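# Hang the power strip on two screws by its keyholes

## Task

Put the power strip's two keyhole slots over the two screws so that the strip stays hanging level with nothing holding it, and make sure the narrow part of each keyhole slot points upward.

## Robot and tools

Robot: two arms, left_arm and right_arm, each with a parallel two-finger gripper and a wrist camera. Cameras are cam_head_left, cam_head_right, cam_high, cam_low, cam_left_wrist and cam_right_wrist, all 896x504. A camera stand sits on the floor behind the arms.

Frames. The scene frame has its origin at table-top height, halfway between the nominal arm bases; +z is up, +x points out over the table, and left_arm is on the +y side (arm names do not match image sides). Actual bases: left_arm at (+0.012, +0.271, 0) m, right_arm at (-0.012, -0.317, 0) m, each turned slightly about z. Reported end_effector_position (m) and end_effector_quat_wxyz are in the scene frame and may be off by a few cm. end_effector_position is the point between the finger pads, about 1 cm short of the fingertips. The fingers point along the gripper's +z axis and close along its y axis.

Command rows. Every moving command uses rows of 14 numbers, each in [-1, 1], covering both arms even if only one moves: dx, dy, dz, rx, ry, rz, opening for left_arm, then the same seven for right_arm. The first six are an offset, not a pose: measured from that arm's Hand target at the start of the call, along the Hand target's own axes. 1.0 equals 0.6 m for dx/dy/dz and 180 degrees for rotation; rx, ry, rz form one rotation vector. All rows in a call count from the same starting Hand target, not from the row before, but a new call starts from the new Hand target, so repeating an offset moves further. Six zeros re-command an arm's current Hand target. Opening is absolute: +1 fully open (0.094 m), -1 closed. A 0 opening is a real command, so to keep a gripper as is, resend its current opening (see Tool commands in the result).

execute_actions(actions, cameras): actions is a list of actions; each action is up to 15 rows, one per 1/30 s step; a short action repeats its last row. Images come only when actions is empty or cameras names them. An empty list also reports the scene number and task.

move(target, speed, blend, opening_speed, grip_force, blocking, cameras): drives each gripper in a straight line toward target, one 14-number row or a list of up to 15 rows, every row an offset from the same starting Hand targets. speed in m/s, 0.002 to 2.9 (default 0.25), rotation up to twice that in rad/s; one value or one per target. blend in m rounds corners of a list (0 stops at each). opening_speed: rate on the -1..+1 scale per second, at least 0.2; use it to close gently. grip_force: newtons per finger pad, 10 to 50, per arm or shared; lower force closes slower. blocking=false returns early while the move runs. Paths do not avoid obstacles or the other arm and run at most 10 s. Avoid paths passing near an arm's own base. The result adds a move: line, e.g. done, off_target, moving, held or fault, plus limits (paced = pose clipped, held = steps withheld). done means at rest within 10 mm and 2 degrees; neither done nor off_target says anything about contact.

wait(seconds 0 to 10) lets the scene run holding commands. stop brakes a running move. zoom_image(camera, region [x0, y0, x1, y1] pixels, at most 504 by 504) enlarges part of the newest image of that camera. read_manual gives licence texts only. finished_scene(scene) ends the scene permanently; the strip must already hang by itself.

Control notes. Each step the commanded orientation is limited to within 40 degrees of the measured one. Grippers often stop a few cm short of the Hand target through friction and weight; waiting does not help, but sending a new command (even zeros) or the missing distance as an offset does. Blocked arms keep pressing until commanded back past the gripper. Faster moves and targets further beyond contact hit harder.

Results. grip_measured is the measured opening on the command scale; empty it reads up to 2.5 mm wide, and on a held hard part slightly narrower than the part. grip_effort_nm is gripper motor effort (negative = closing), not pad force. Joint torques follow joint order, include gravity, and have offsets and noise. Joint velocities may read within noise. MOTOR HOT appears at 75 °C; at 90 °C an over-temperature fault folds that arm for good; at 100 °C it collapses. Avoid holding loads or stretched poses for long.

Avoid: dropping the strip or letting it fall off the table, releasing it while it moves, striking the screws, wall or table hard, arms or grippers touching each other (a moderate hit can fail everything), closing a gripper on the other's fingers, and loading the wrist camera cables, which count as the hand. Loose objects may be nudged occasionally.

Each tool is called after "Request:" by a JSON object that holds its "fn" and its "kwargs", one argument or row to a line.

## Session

Scene 1 done. Now scene 2.

Request:
{"fn": "execute_actions", "kwargs": {
  "actions": []
}}

Request:
{"fn": "zoom_image", "kwargs": {
  "camera": "cam_head_left",
  "region": [250, 60, 600, 380]
}}

Request:
{"fn": "zoom_image", "kwargs": {
  "camera": "cam_head_right",
  "region": [250, 60, 650, 380]
}}

Request:
{"fn": "zoom_image", "kwargs": {
  "camera": "cam_low",
  "region": [200, 60, 660, 504]
}}

Request:
{"fn": "zoom_image", "kwargs": {
  "camera": "cam_high",
  "region": [200, 40, 660, 440]
}}

Scene clock: 0.00 s.
left_arm: end_effector_position=(+0.4199, +0.2842, +0.1035) grip_measured=+1.000 grip_effort_nm=n/a end_effector_quat_wxyz=(+0.562, -0.050, +0.822, +0.083) | right_arm: end_effector_position=(+0.3855, -0.3699, +0.0908) grip_measured=+1.000 grip_effort_nm=n/a end_effector_quat_wxyz=(+0.572, +0.074, +0.814, -0.073)
Joint positions: left_arm=[-0.075 1.538 0.452 0.707 -0.28 -0.023 0.094] | right_arm=[-0.023 1.58 0.374 0.861 0.136 0.012 0.094]
Joint velocities: within noise
Joint torques (N m): no reading
Heat: left arm: 36 °C; right arm: 28 °C.
Hand target: left_arm +0.4235, +0.2845, +0.1130; +0.571, -0.052, +0.815, +0.082 | right_arm +0.3901, -0.3701, +0.1026; +0.585, +0.074, +0.804, -0.073
Tool commands: left_gripper/opening=+1.0 right_gripper/opening=+1.0

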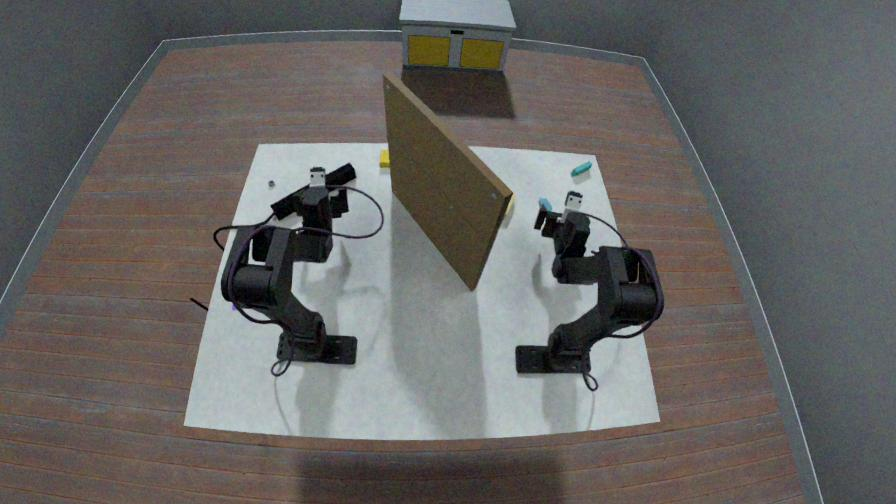

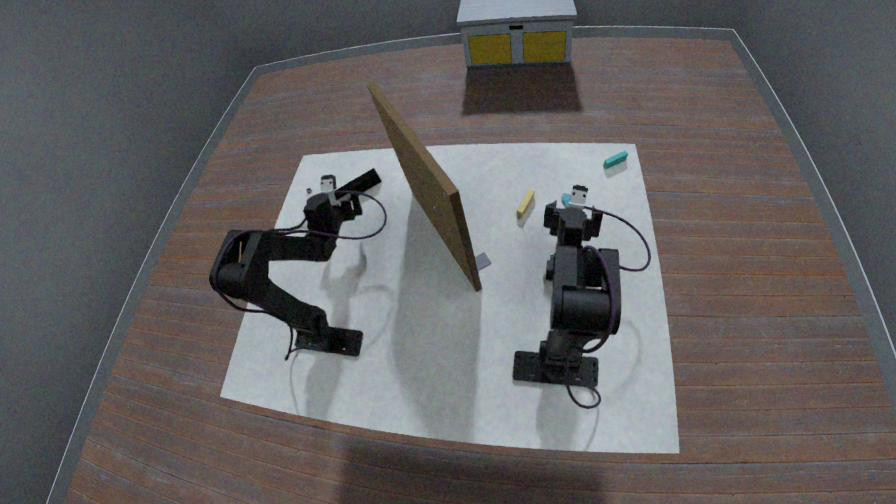

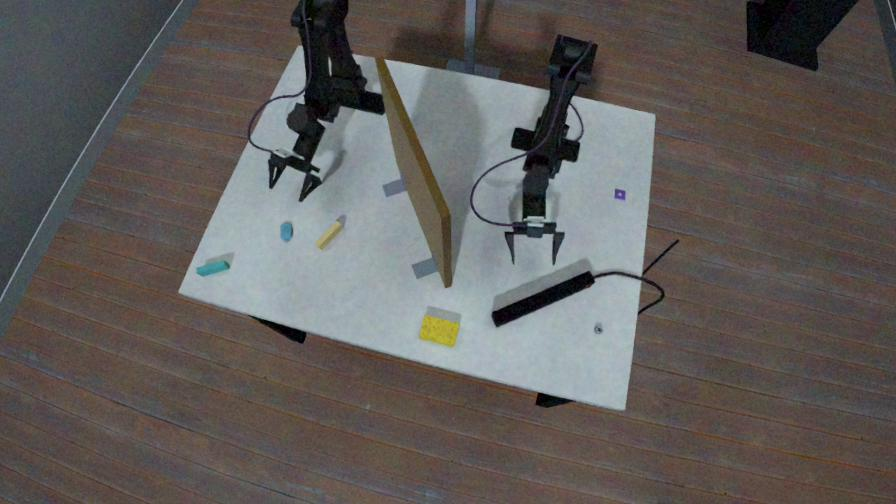

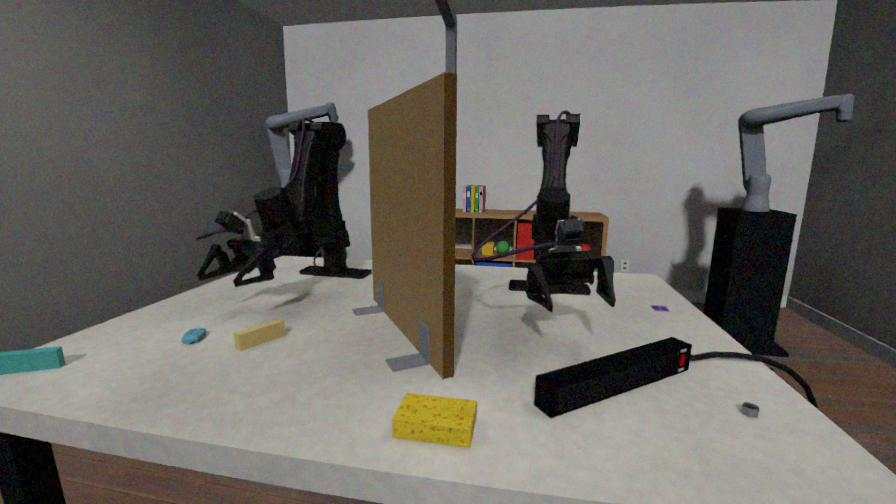

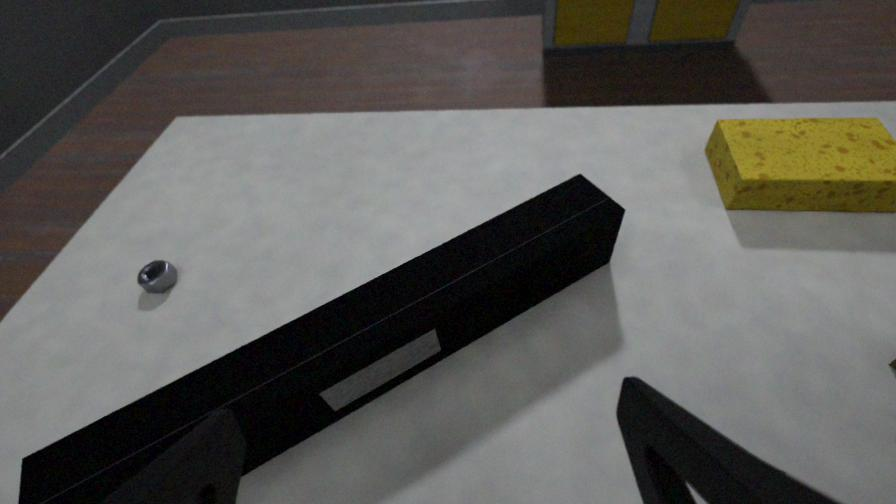

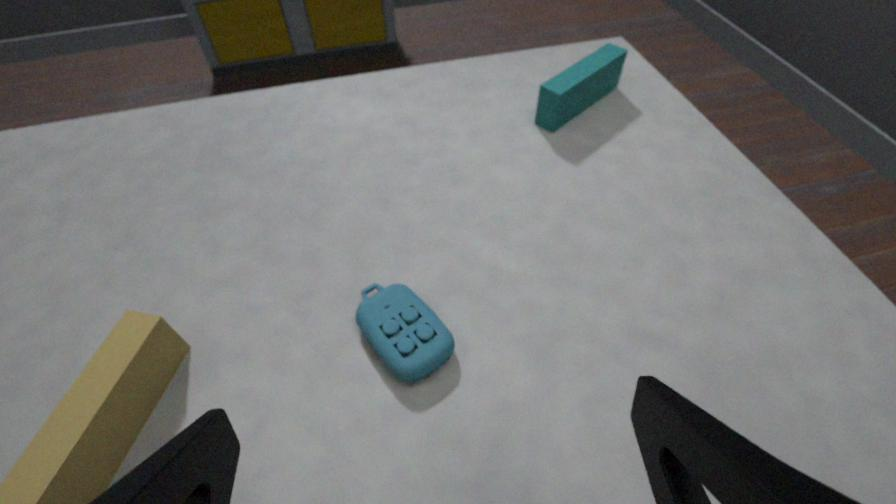

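Scaled by 1.440.

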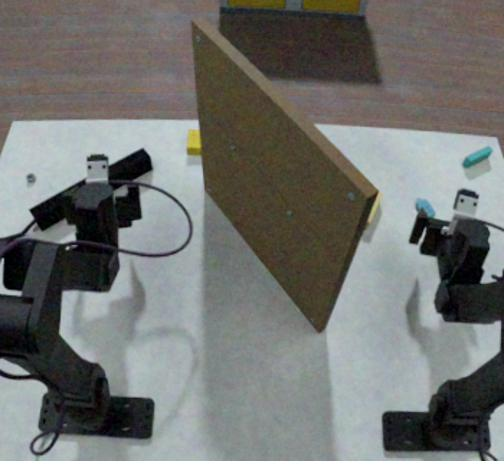

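Scaled by 1.260.

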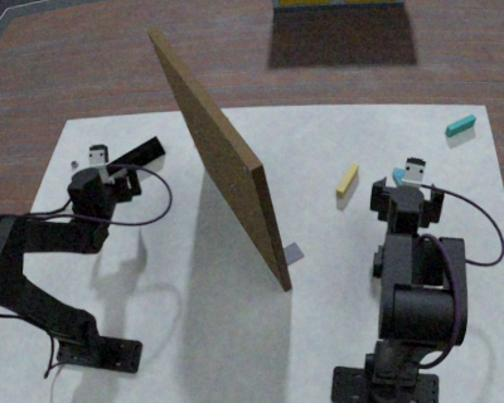

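Scaled by 1.096.

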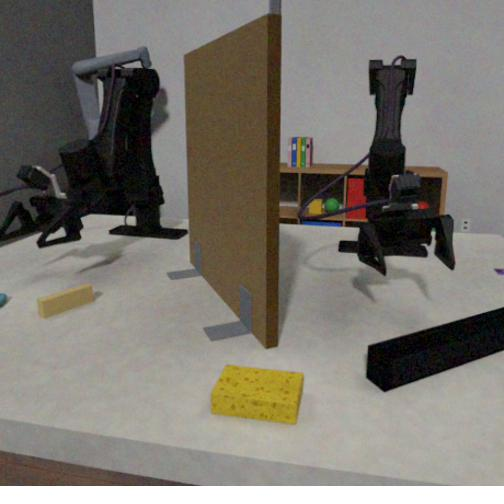

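Scaled by 1.096.

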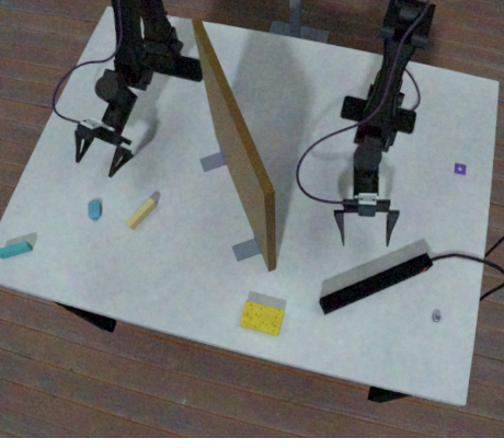

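Request:
{"fn": "zoom_image", "kwargs": {
  "camera": "cam_low",
  "region": [520, 320, 740, 430]
}}

Request:
{"fn": "zoom_image", "kwargs": {
  "camera": "cam_left_wrist",
  "region": [0, 120, 504, 504]
}}

Request:
{"fn": "zoom_image", "kwargs": {
  "camera": "cam_left_wrist",
  "region": [300, 150, 650, 430]
}}

Request:
{"fn": "zoom_image", "kwargs": {
  "camera": "cam_high",
  "region": [480, 220, 700, 350]
}}

Scaled by 2.291.

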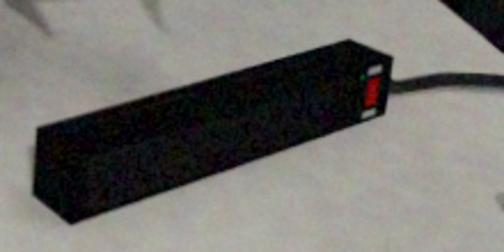

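Scaled by 1.000.

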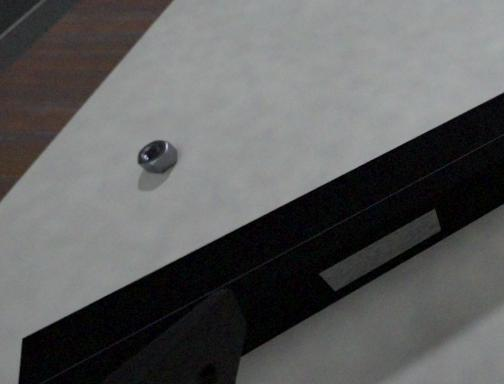

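Scaled by 1.440.

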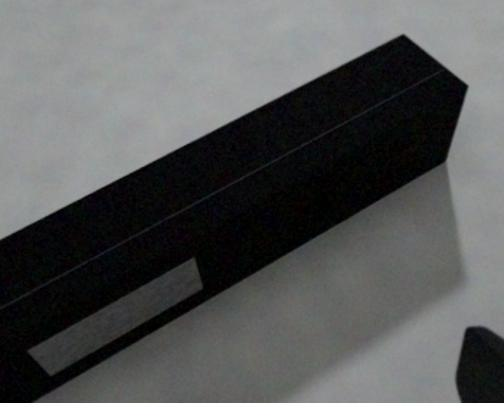

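Scaled by 2.291.

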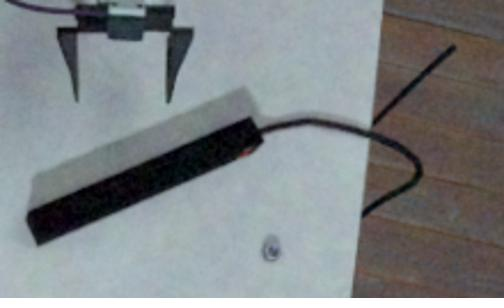

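Request:
{"fn": "zoom_image", "kwargs": {
  "camera": "cam_left_wrist",
  "region": [430, 180, 640, 350]
}}

Request:
{"fn": "zoom_image", "kwargs": {
  "camera": "cam_left_wrist",
  "region": [180, 330, 340, 450]
}}

Scaled by 2.400.

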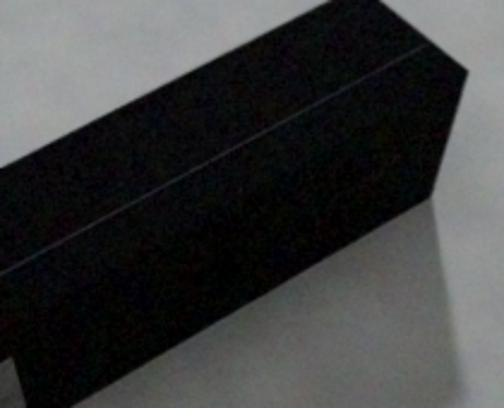

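Scaled by 3.150.

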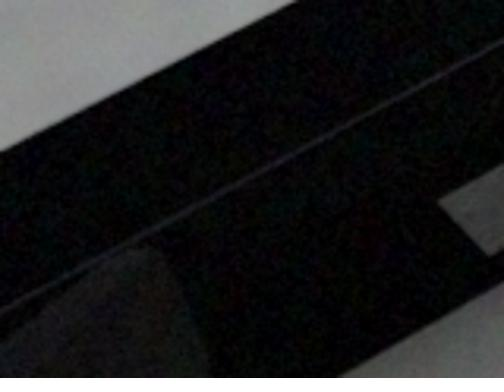

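Request:
{"fn": "move", "kwargs": {
  "target": [0.0,0,0,0,0,0,1,0,0,0,0,0,0,1],
  "cameras": []
}}

Request:
{"fn": "zoom_image", "kwargs": {
  "camera": "cam_head_left",
  "region": [260, 150, 370, 230]
}}

Scene clock: 82.73 s.
left_arm: end_effector_position=(+0.4199, +0.2842, +0.1035) grip_measured=+1.000 grip_effort_nm=-0.02 end_effector_quat_wxyz=(+0.562, -0.050, +0.822, +0.083) | right_arm: end_effector_position=(+0.3855, -0.3699, +0.0908) grip_measured=+1.000 grip_effort_nm=0.02 end_effector_quat_wxyz=(+0.572, +0.074, +0.814, -0.073)
Joint positions: left_arm=[-0.075 1.538 0.452 0.707 -0.28 -0.023 0.094] | right_arm=[-0.023 1.58 0.374 0.861 0.136 0.012 0.094]
Joint torques (N m): left_arm=[-0.02 -5.44 6.38 1.54 -0.05 -0.02] | right_arm=[0.02 -5.56 5.09 2.01 0.05 0.03]
Heat: left arm: 38 °C; right arm: 35 °C.
Hand target: left_arm +0.4235, +0.2845, +0.1130; +0.571, -0.052, +0.815, +0.082 | right_arm +0.3901, -0.3701, +0.1026; +0.585, +0.074, +0.804, -0.073
Off the commanded pose: left_arm 0.010 m, 1 deg | right_arm 0.013 m, 2 deg.
move: off_target (right_arm)
No camera images: "cameras" was empty.

Scaled by 4.582.
This view is cut from an older image: the scene may have changed since it was taken.

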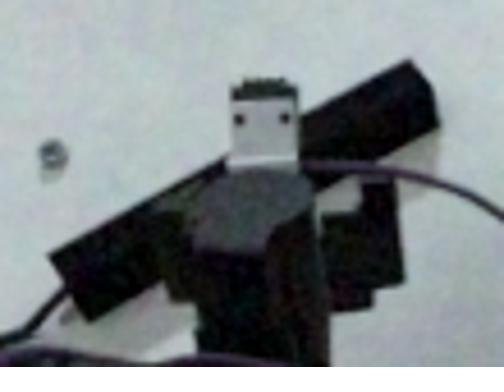

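Request:
{"fn": "move", "kwargs": {
  "target": [0.1077,-0.067,-0.049,-0.093,-0.026,-0.036,1,0,0,0,0,0,0,1],
  "cameras": ["cam_left_wrist","cam_head_left"]
}}

Request:
{"fn": "zoom_image", "kwargs": {
  "camera": "cam_left_wrist",
  "region": [150, 100, 500, 380]
}}

Request:
{"fn": "zoom_image", "kwargs": {
  "camera": "cam_left_wrist",
  "region": [450, 100, 800, 380]
}}

Scene clock: 97.23 s.
left_arm: end_effector_position=(+0.3758, +0.2413, +0.0506) grip_measured=+1.000 grip_effort_nm=-0.02 end_effector_quat_wxyz=(+0.576, -0.159, +0.782, +0.176) | right_arm: end_effector_position=(+0.3855, -0.3699, +0.0908) grip_measured=+1.000 grip_effort_nm=0.02 end_effector_quat_wxyz=(+0.572, +0.074, +0.814, -0.073)
Joint positions: left_arm=[-0.475 1.863 0.379 1.006 -0.933 -0.299 0.094] | right_arm=[-0.023 1.58 0.374 0.861 0.136 0.012 0.094]
Joint torques (N m): left_arm=[-0.4 -4.4 4.68 1.74 -0.56 -0.12] | right_arm=[-0.09 -5.64 5.15 2 0.03 0.02]
Heat: left arm: 38 °C; right arm: 36 °C.
Hand target: left_arm +0.3815, +0.2399, +0.0591; +0.594, -0.177, +0.766, +0.170 | right_arm +0.3901, -0.3701, +0.1026; +0.585, +0.074, +0.804, -0.073
Off the commanded pose: left_arm 0.010 m, 4 deg | right_arm 0.013 m, 2 deg.
move: off_target (left_arm, right_arm)
Images, in order (width x height): cam_head_left 896x504, cam_left_wrist 896x504.

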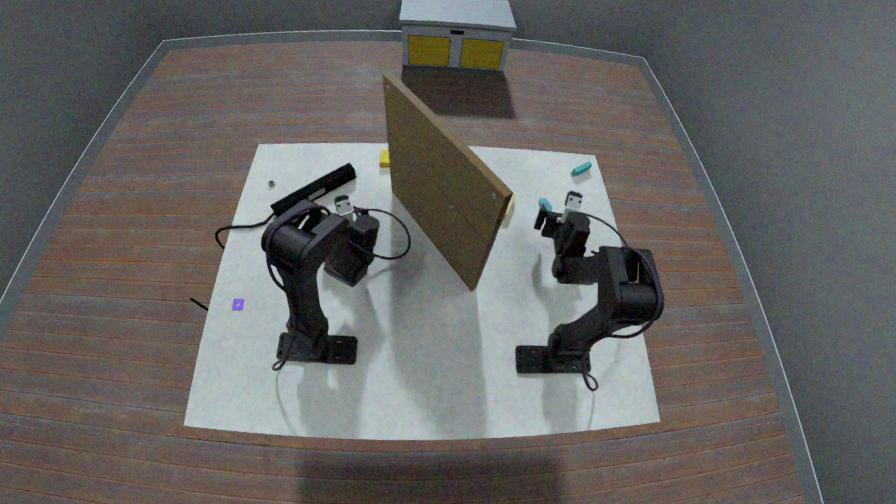

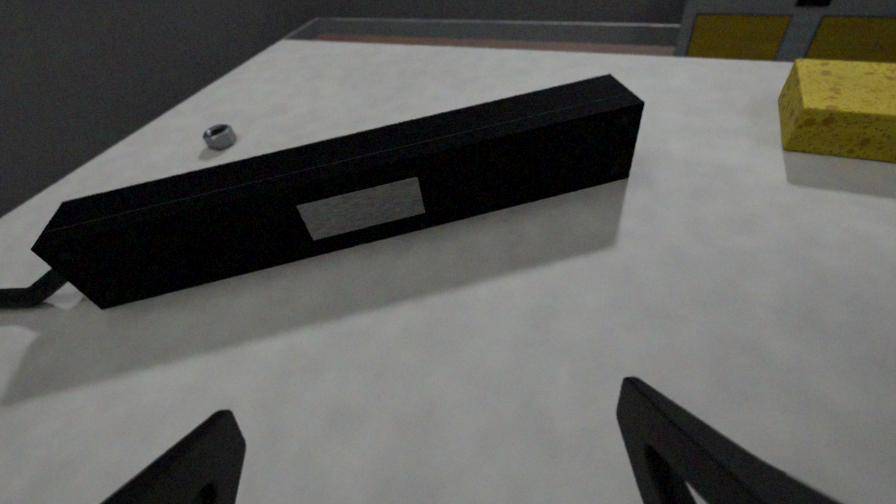

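Scaled by 1.440.

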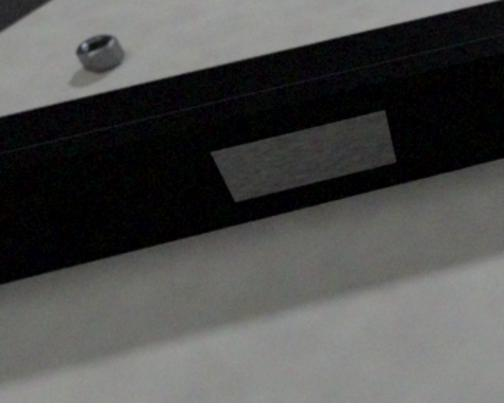

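Scaled by 1.440.

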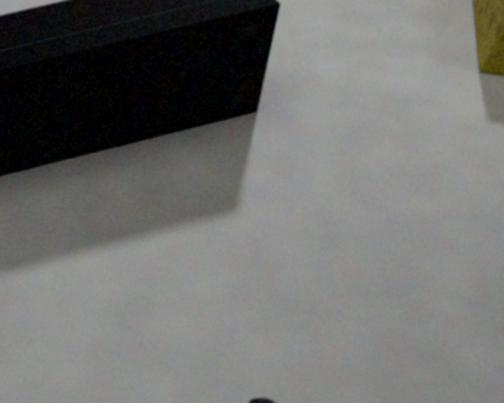

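Request:
{"fn": "move", "kwargs": {
  "target": [
    [-0.1294,0.0067,-0.0315,0.1,0.11,0.12,1,0,0,0,0,0,0,1],
    [-0.1653,0.0675,0.1935,0.307,0.335,0.368,0.6,0,0,0,0,0,0,1]
  ],
  "speed": 0.3,
  "blend": [0.03,0],
  "cameras": ["cam_left_wrist","cam_head_left"]
}}

Scene clock: 132.87 s.
left_arm: end_effector_position=(+0.4850, +0.3361, +0.1312) grip_measured=+0.602 grip_effort_nm=-0.10 end_effector_quat_wxyz=(+0.045, +0.439, +0.897, +0.026) | right_arm: end_effector_position=(+0.3855, -0.3699, +0.0908) grip_measured=+1.000 grip_effort_nm=0.02 end_effector_quat_wxyz=(+0.572, +0.074, +0.814, -0.073)
Joint positions: left_arm=[0.155 2.392 2.483 -1.558 0.008 1.048 0.075] | right_arm=[-0.023 1.58 0.374 0.861 0.136 0.012 0.094]
Joint torques (N m): left_arm=[0.36 -9.1 8.53 -0.1 -0.07 0.15] | right_arm=[-0.16 -5.5 5.29 2.01 0 -0.01]
Heat: left arm: 37 °C; right arm: 37 °C.
Hand target: left_arm +0.4840, +0.3371, +0.1297; +0.000, +0.446, +0.895, -0.001 | right_arm +0.3901, -0.3701, +0.1026; +0.585, +0.074, +0.804, -0.073
Off the commanded pose: left_arm 0.002 m, 6 deg | right_arm 0.013 m, 2 deg.
joint sent to its limit (left arm) — joint 4 (wrist pitch), lower limit. The joint targets are off in position and orientation.
move: off_target (left_arm, right_arm); target 2's new opening was sent with left_arm's hand 0.002 m and 6 deg from that target
Images, in order (width x height): cam_head_left 896x504, cam_left_wrist 896x504.

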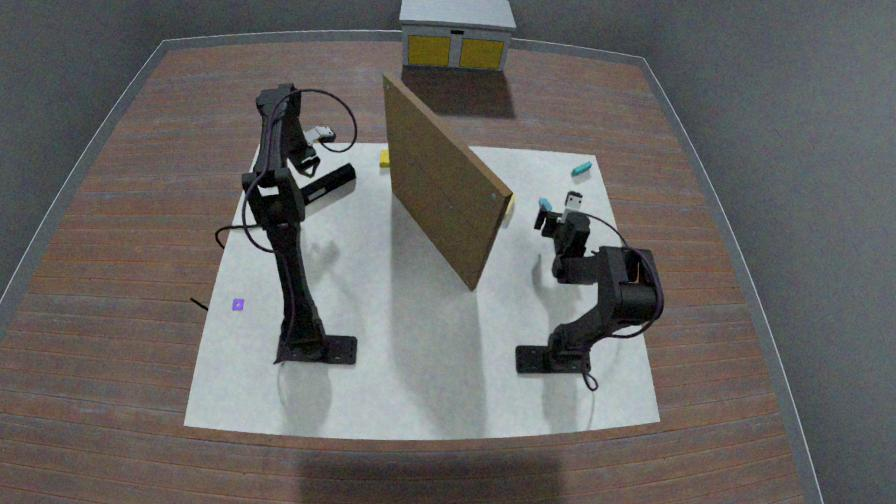

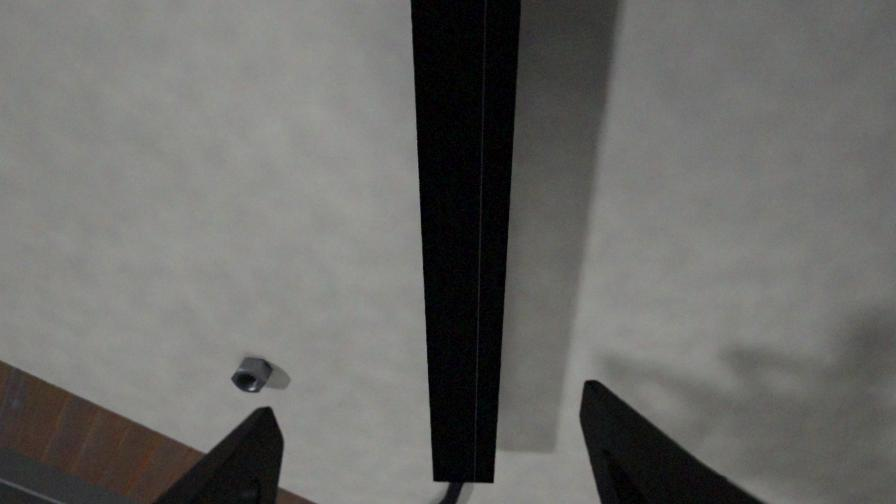

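Request:
{"fn": "move", "kwargs": {
  "target": [-0.0278,-0.0085,0.1783,0,0,0,0.4,0,0,0,0,0,0,1],
  "speed": 0.15,
  "cameras": ["cam_left_wrist","cam_low"]
}}

Scene clock: 153.00 s.
left_arm: end_effector_position=(+0.4859, +0.3196, +0.0305) grip_measured=+0.401 grip_effort_nm=-0.10 end_effector_quat_wxyz=(+0.000, +0.448, +0.894, -0.003) | right_arm: end_effector_position=(+0.3855, -0.3699, +0.0908) grip_measured=+1.000 grip_effort_nm=0.02 end_effector_quat_wxyz=(+0.572, +0.074, +0.814, -0.073)
Joint positions: left_arm=[0.12 2.461 2.207 -1.32 0.006 1.031 0.066] | right_arm=[-0.023 1.58 0.374 0.861 0.136 0.012 0.094]
Joint torques (N m): left_arm=[-0.42 -9.89 6.11 0.24 -0.06 -0.07] | right_arm=[-0.03 -5.63 5.15 2.02 0.03 -0.01]
Heat: left arm: 38 °C; right arm: 38 °C.
Hand target: left_arm +0.4900, +0.3206, +0.0228; +0.000, +0.446, +0.895, -0.001 | right_arm +0.3901, -0.3701, +0.1026; +0.585, +0.074, +0.804, -0.073
Off the commanded pose: left_arm 0.009 m, 0 deg | right_arm 0.013 m, 2 deg.
move: off_target (right_arm)
Images, in order (width x height): cam_low 896x504, cam_left_wrist 896x504.

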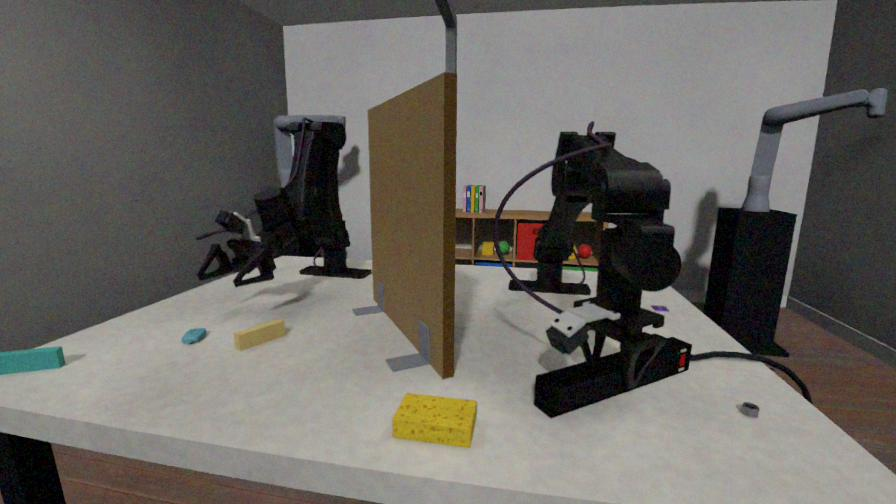

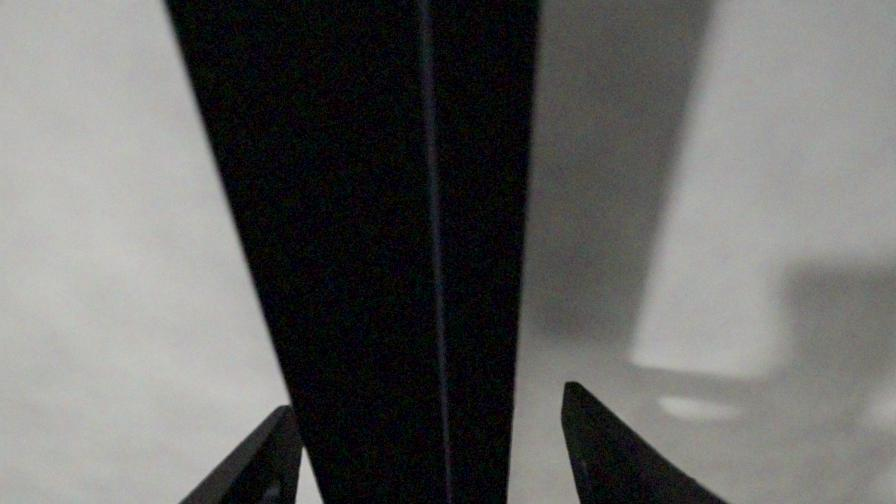

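Request:
{"fn": "move", "kwargs": {
  "target": [0,0.008,0.013,0,0,0,0.4,0,0,0,0,0,0,1],
  "speed": 0.08
}}

Request:
{"fn": "move", "kwargs": {
  "target": [0,0,0,0,0,0,-0.5,0,0,0,0,0,0,1],
  "opening_speed": 0.6,
  "cameras": ["cam_left_wrist","cam_low"]
}}

Scene clock: 158.20 s.
left_arm: end_effector_position=(+0.4866, +0.3197, +0.0214) grip_measured=+0.401 grip_effort_nm=-0.10 end_effector_quat_wxyz=(-0.004, +0.448, +0.894, -0.006) | right_arm: end_effector_position=(+0.3855, -0.3699, +0.0908) grip_measured=+1.000 grip_effort_nm=0.02 end_effector_quat_wxyz=(+0.572, +0.074, +0.814, -0.073)
Joint positions: left_arm=[0.12 2.481 2.207 -1.309 0.006 1.031 0.066] | right_arm=[-0.023 1.58 0.374 0.861 0.136 0.012 0.094]
Joint torques (N m): left_arm=[-0.01 -9.42 7.31 0.18 -0.06 0] | right_arm=[-0.01 -5.64 5.24 1.97 0.05 0.05]
Heat: left arm: 37 °C; right arm: 38 °C.
Hand target: left_arm +0.4939, +0.3234, +0.0150; +0.000, +0.446, +0.895, -0.001 | right_arm +0.3901, -0.3701, +0.1026; +0.585, +0.074, +0.804, -0.073
Off the commanded pose: left_arm 0.010 m, 1 deg | right_arm 0.013 m, 2 deg.
move: off_target (right_arm)

Scene clock: 160.20 s.
left_arm: end_effector_position=(+0.4874, +0.3208, +0.0214) grip_measured=-0.290 grip_effort_nm=-1.05 end_effector_quat_wxyz=(-0.003, +0.447, +0.894, -0.004) | right_arm: end_effector_position=(+0.3855, -0.3699, +0.0908) grip_measured=+1.000 grip_effort_nm=0.02 end_effector_quat_wxyz=(+0.572, +0.074, +0.814, -0.073)
Joint positions: left_arm=[0.121 2.481 2.207 -1.306 0.004 1.031 0.033] | right_arm=[-0.023 1.58 0.374 0.861 0.136 0.012 0.094]
Joint torques (N m): left_arm=[0.01 -9.54 7.35 0.17 -0.04 0] | right_arm=[-0.03 -5.6 5.19 2 0.04 0.02]
Heat: left arm: 37 °C; right arm: 38 °C.
Hand target: left_arm +0.4938, +0.3234, +0.0150; +0.000, +0.446, +0.895, -0.001 | right_arm +0.3901, -0.3701, +0.1026; +0.585, +0.074, +0.804, -0.073
Off the commanded pose: left_arm 0.009 m, 1 deg | right_arm 0.013 m, 2 deg.
move: off_target (right_arm)
Images, in order (width x height): cam_low 896x504, cam_left_wrist 896x504.

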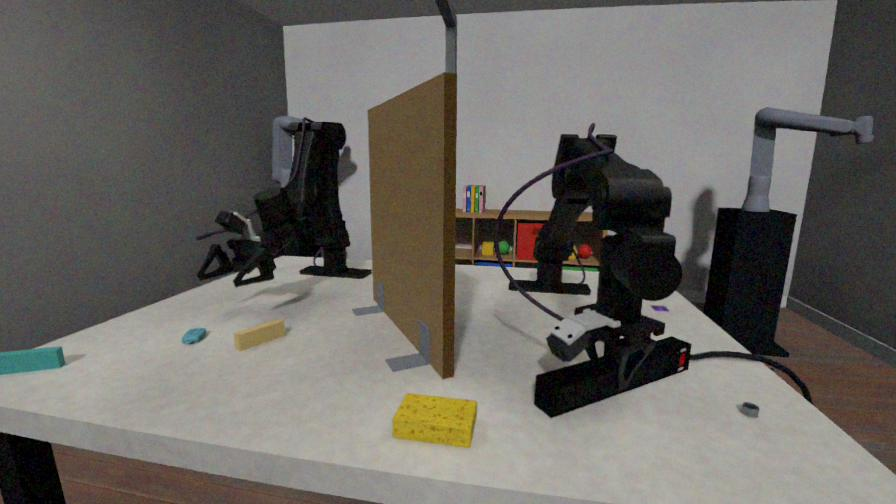

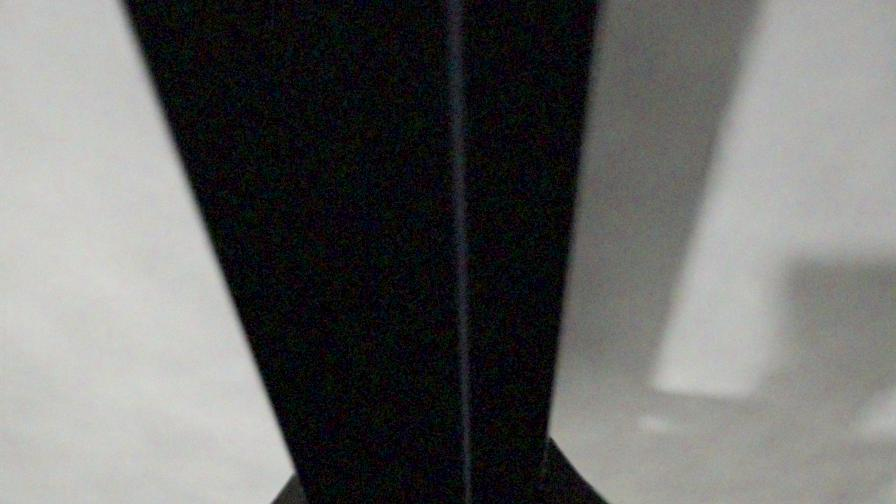

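Request:
{"fn": "move", "kwargs": {
  "target": [
    [0,0,-0.15,0,0,0,-0.5,0,0,0,0,0,0,1],
    [0,0,-0.15,0,0,-0.528,-0.5,0,0,0,0,0,0,1]
  ],
  "speed": 0.3,
  "cameras": ["cam_left_wrist","cam_low","cam_head_left"]
}}

Request:
{"fn": "zoom_image", "kwargs": {
  "camera": "cam_low",
  "region": [480, 240, 740, 400]
}}

Scene clock: 173.67 s.
left_arm: end_effector_position=(+0.4947, +0.3535, +0.1045) grip_measured=-0.287 grip_effort_nm=-1.05 end_effector_quat_wxyz=(+0.048, -0.317, +0.946, +0.050) | right_arm: end_effector_position=(+0.3855, -0.3699, +0.0908) grip_measured=+1.000 grip_effort_nm=0.02 end_effector_quat_wxyz=(+0.572, +0.074, +0.814, -0.073)
Joint positions: left_arm=[0.141 2.488 2.545 -1.553 -0.118 -0.518 0.033] | right_arm=[-0.023 1.58 0.374 0.861 0.136 0.012 0.094]
Joint torques (N m): left_arm=[-1.24 -10.92 7.49 -0.22 1.2 -1.3] | right_arm=[-0.09 -5.63 5.23 1.99 0.08 0.01]
Heat: left arm: 37 °C; right arm: 38 °C.
Hand target: left_arm +0.4939, +0.3236, +0.1050; +0.000, -0.359, +0.933, -0.001 | right_arm +0.3901, -0.3701, +0.1026; +0.585, +0.074, +0.804, -0.073
Off the commanded pose: left_arm 0.030 m, 10 deg | right_arm 0.013 m, 2 deg.
joint sent to its limit (left arm) — joint 4 (wrist pitch), lower limit. The joint targets are off in position and orientation.
move: off_target (left_arm, right_arm)
Images, in order (width x height): cam_head_left 896x504, cam_low 896x504, cam_left_wrist 896x504.

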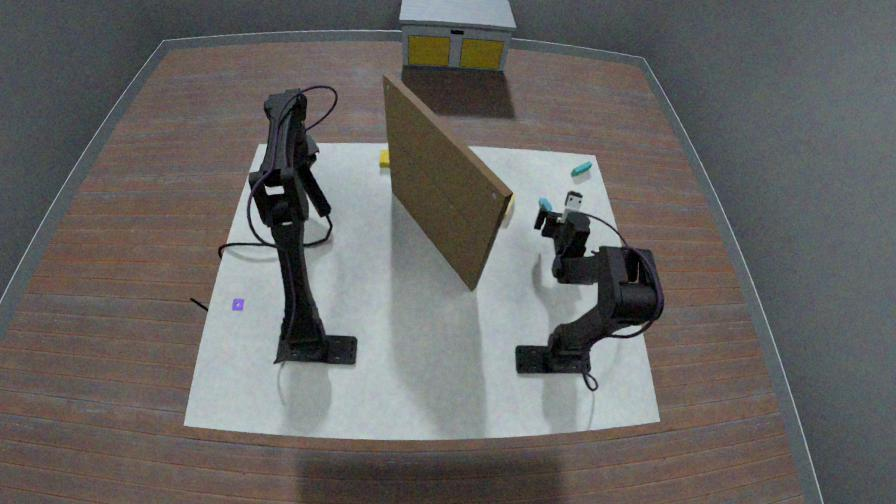

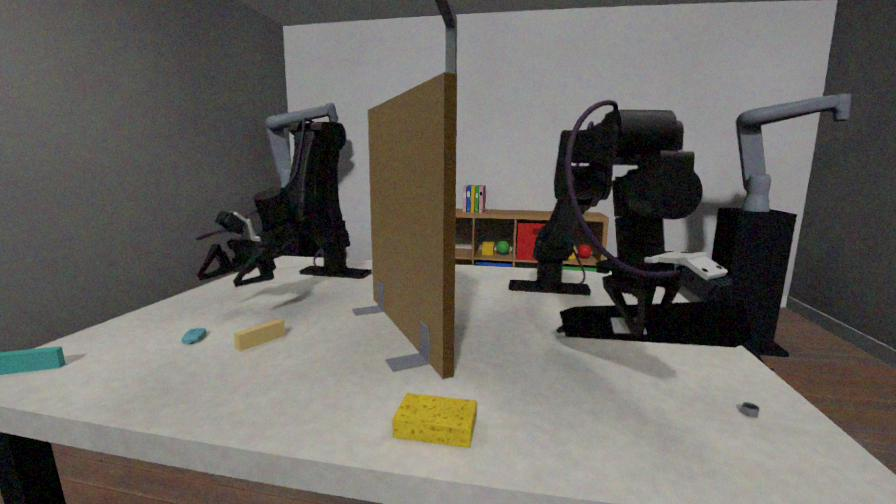

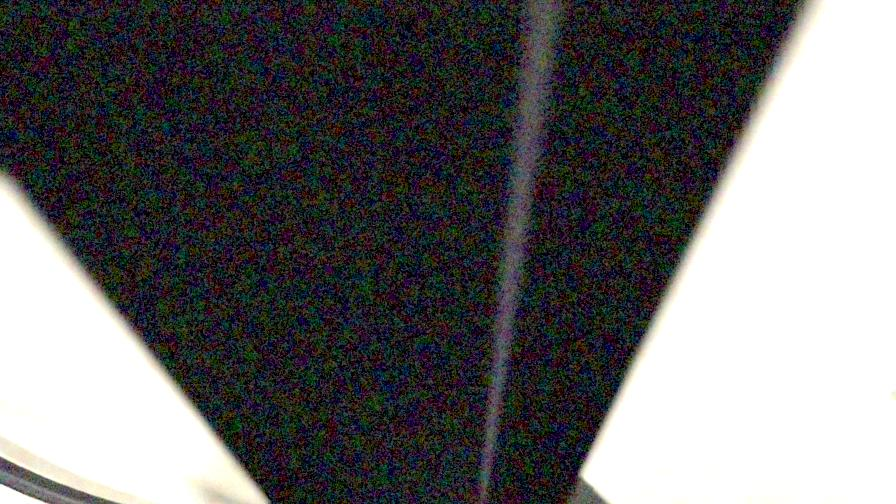

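Scaled by 1.938.

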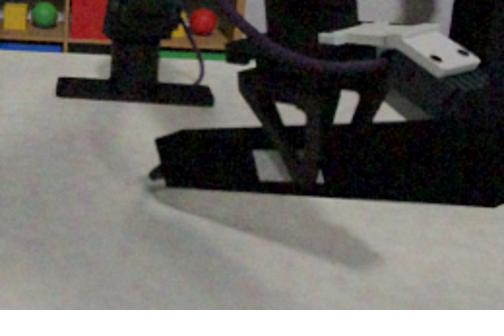

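Request:
{"fn": "zoom_image", "kwargs": {
  "camera": "cam_low",
  "region": [550, 295, 640, 345]
}}

Request:
{"fn": "zoom_image", "kwargs": {
  "camera": "cam_low",
  "region": [640, 290, 760, 350]
}}

Scaled by 5.600.

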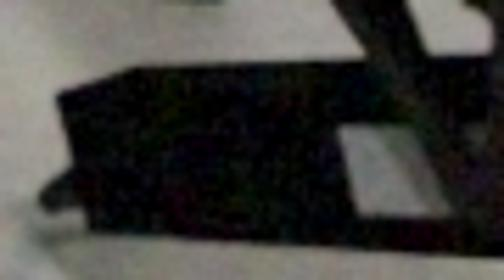

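Scaled by 4.200.

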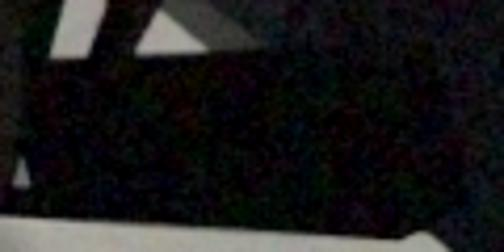

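Request:
{"fn": "move", "kwargs": {
  "target": [
    [0,0,-0.02,0,0,0.528,-0.5,0,0,0,0,0,0,1],
    [0.0448,0.01,0.08,-0.2303,-0.2513,0.483,-0.5,0,0,0,0,0,0,1]
  ],
  "speed": 0.3,
  "blend": [0.02,0],
  "cameras": ["cam_left_wrist","cam_low","cam_head_left"]
}}

Request:
{"fn": "zoom_image", "kwargs": {
  "camera": "cam_low",
  "region": [500, 240, 760, 440]
}}

Scene clock: 261.67 s.
left_arm: end_effector_position=(+0.4576, +0.3107, +0.0365) grip_measured=-0.290 grip_effort_nm=-1.05 end_effector_quat_wxyz=(+0.174, +0.410, +0.806, +0.390) | right_arm: end_effector_position=(+0.3855, -0.3699, +0.0908) grip_measured=+1.000 grip_effort_nm=0.02 end_effector_quat_wxyz=(+0.572, +0.074, +0.814, -0.073)
Joint positions: left_arm=[-0.127 1.895 0.949 0.065 -0.604 1.02 0.033] | right_arm=[-0.023 1.58 0.374 0.861 0.136 0.012 0.094]
Joint torques (N m): left_arm=[0.06 -9.21 5.52 1.83 -0.55 0.21] | right_arm=[0.09 -5.56 5.19 1.96 0.05 0]
Heat: left arm: 37 °C; right arm: 41 °C.
Hand target: left_arm +0.4698, +0.3099, +0.0570; +0.206, +0.396, +0.794, +0.413 | right_arm +0.3901, -0.3701, +0.1026; +0.585, +0.074, +0.804, -0.073
Off the commanded pose: left_arm 0.024 m, 5 deg | right_arm 0.013 m, 2 deg.
move: off_target (left_arm, right_arm)
Images, in order (width x height): cam_head_left 896x504, cam_low 896x504, cam_left_wrist 896x504.

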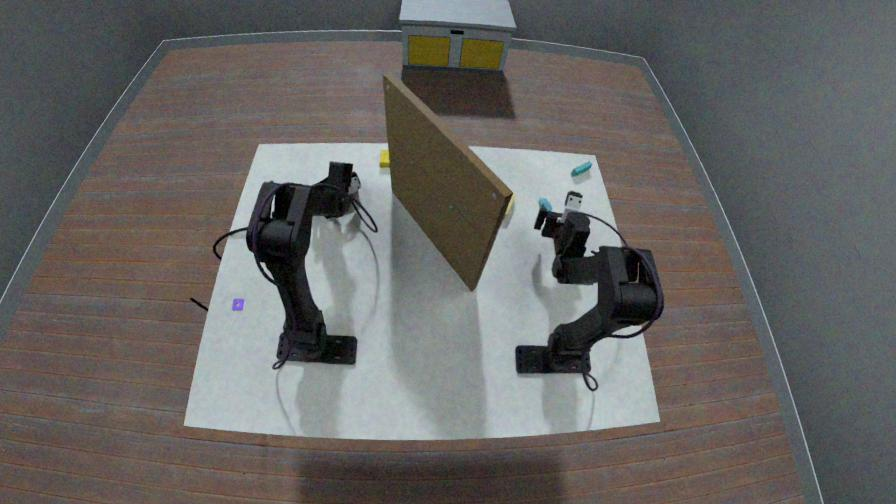

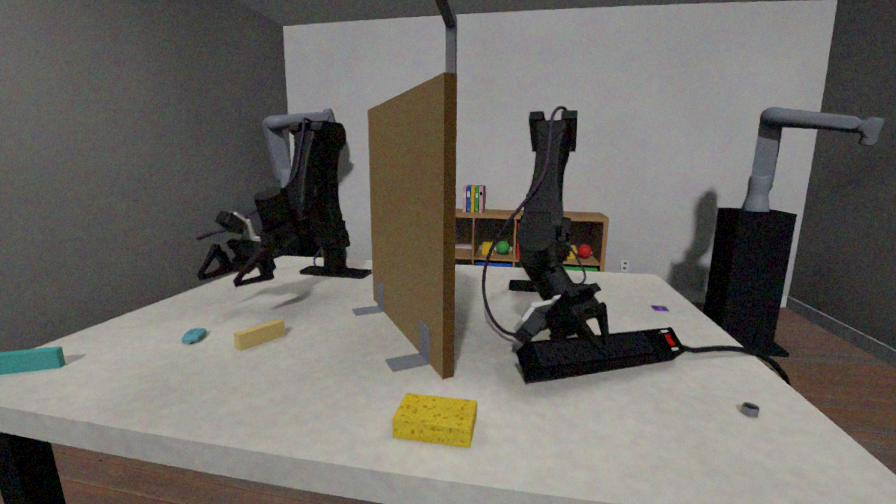

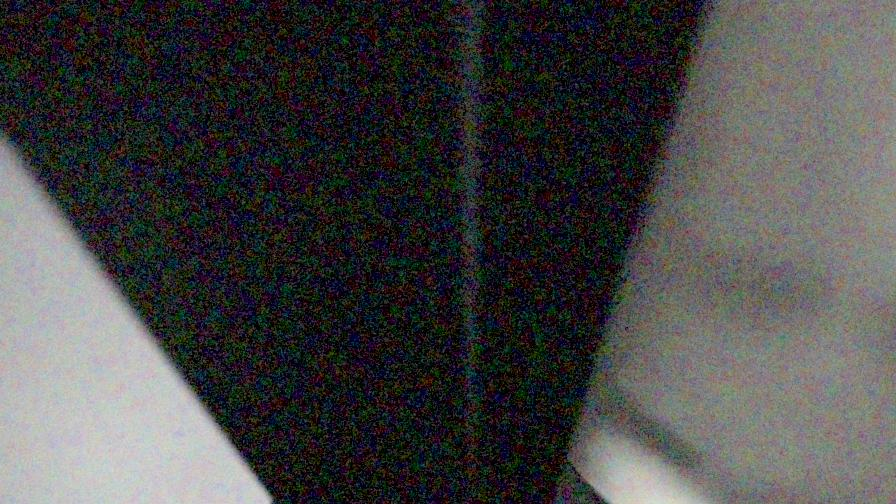

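Scaled by 1.938.

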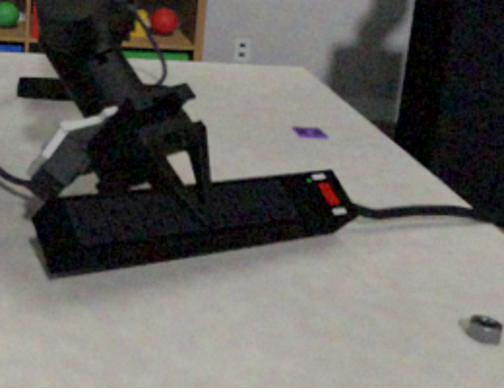

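Request:
{"fn": "move", "kwargs": {
  "target": [0,-0.016,0.0127,-0.06,0,0,-0.5,0,0,0,0,0,0,1],
  "speed": 0.08,
  "cameras": ["cam_low"]
}}

Request:
{"fn": "zoom_image", "kwargs": {
  "camera": "cam_low",
  "region": [500, 280, 700, 420]
}}

Scene clock: 269.43 s.
left_arm: end_effector_position=(+0.4636, +0.3132, +0.0346) grip_measured=-0.290 grip_effort_nm=-1.05 end_effector_quat_wxyz=(+0.226, +0.385, +0.765, +0.464) | right_arm: end_effector_position=(+0.3855, -0.3699, +0.0908) grip_measured=+1.000 grip_effort_nm=0.02 end_effector_quat_wxyz=(+0.572, +0.074, +0.814, -0.073)
Joint positions: left_arm=[-0.152 1.963 0.804 0.499 -0.703 1.119 0.033] | right_arm=[-0.023 1.58 0.374 0.861 0.136 0.012 0.094]
Joint torques (N m): left_arm=[-0.69 -6.5 4.77 2.06 -0.67 0.28] | right_arm=[-0.09 -5.59 5.22 2 0.02 -0.01]
Heat: left arm: 37 °C; right arm: 41 °C.
Hand target: left_arm +0.4704, +0.3104, +0.0448; +0.243, +0.374, +0.752, +0.486 | right_arm +0.3901, -0.3701, +0.1026; +0.585, +0.074, +0.804, -0.073
Off the commanded pose: left_arm 0.013 m, 4 deg | right_arm 0.013 m, 2 deg.
move: off_target (left_arm, right_arm)
Images, in order (width x height): cam_low 896x504.

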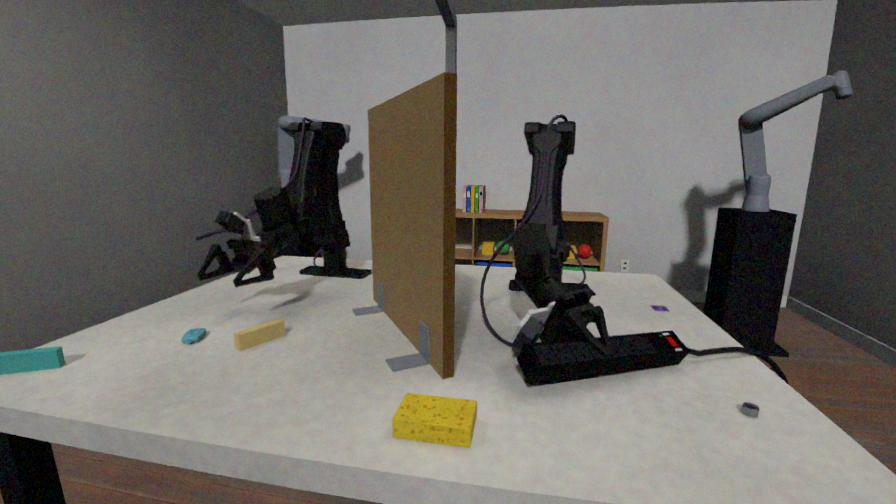

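Scaled by 2.520.

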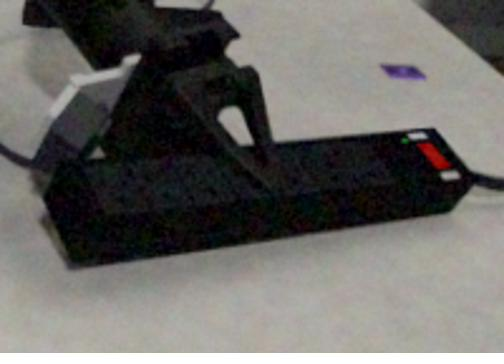

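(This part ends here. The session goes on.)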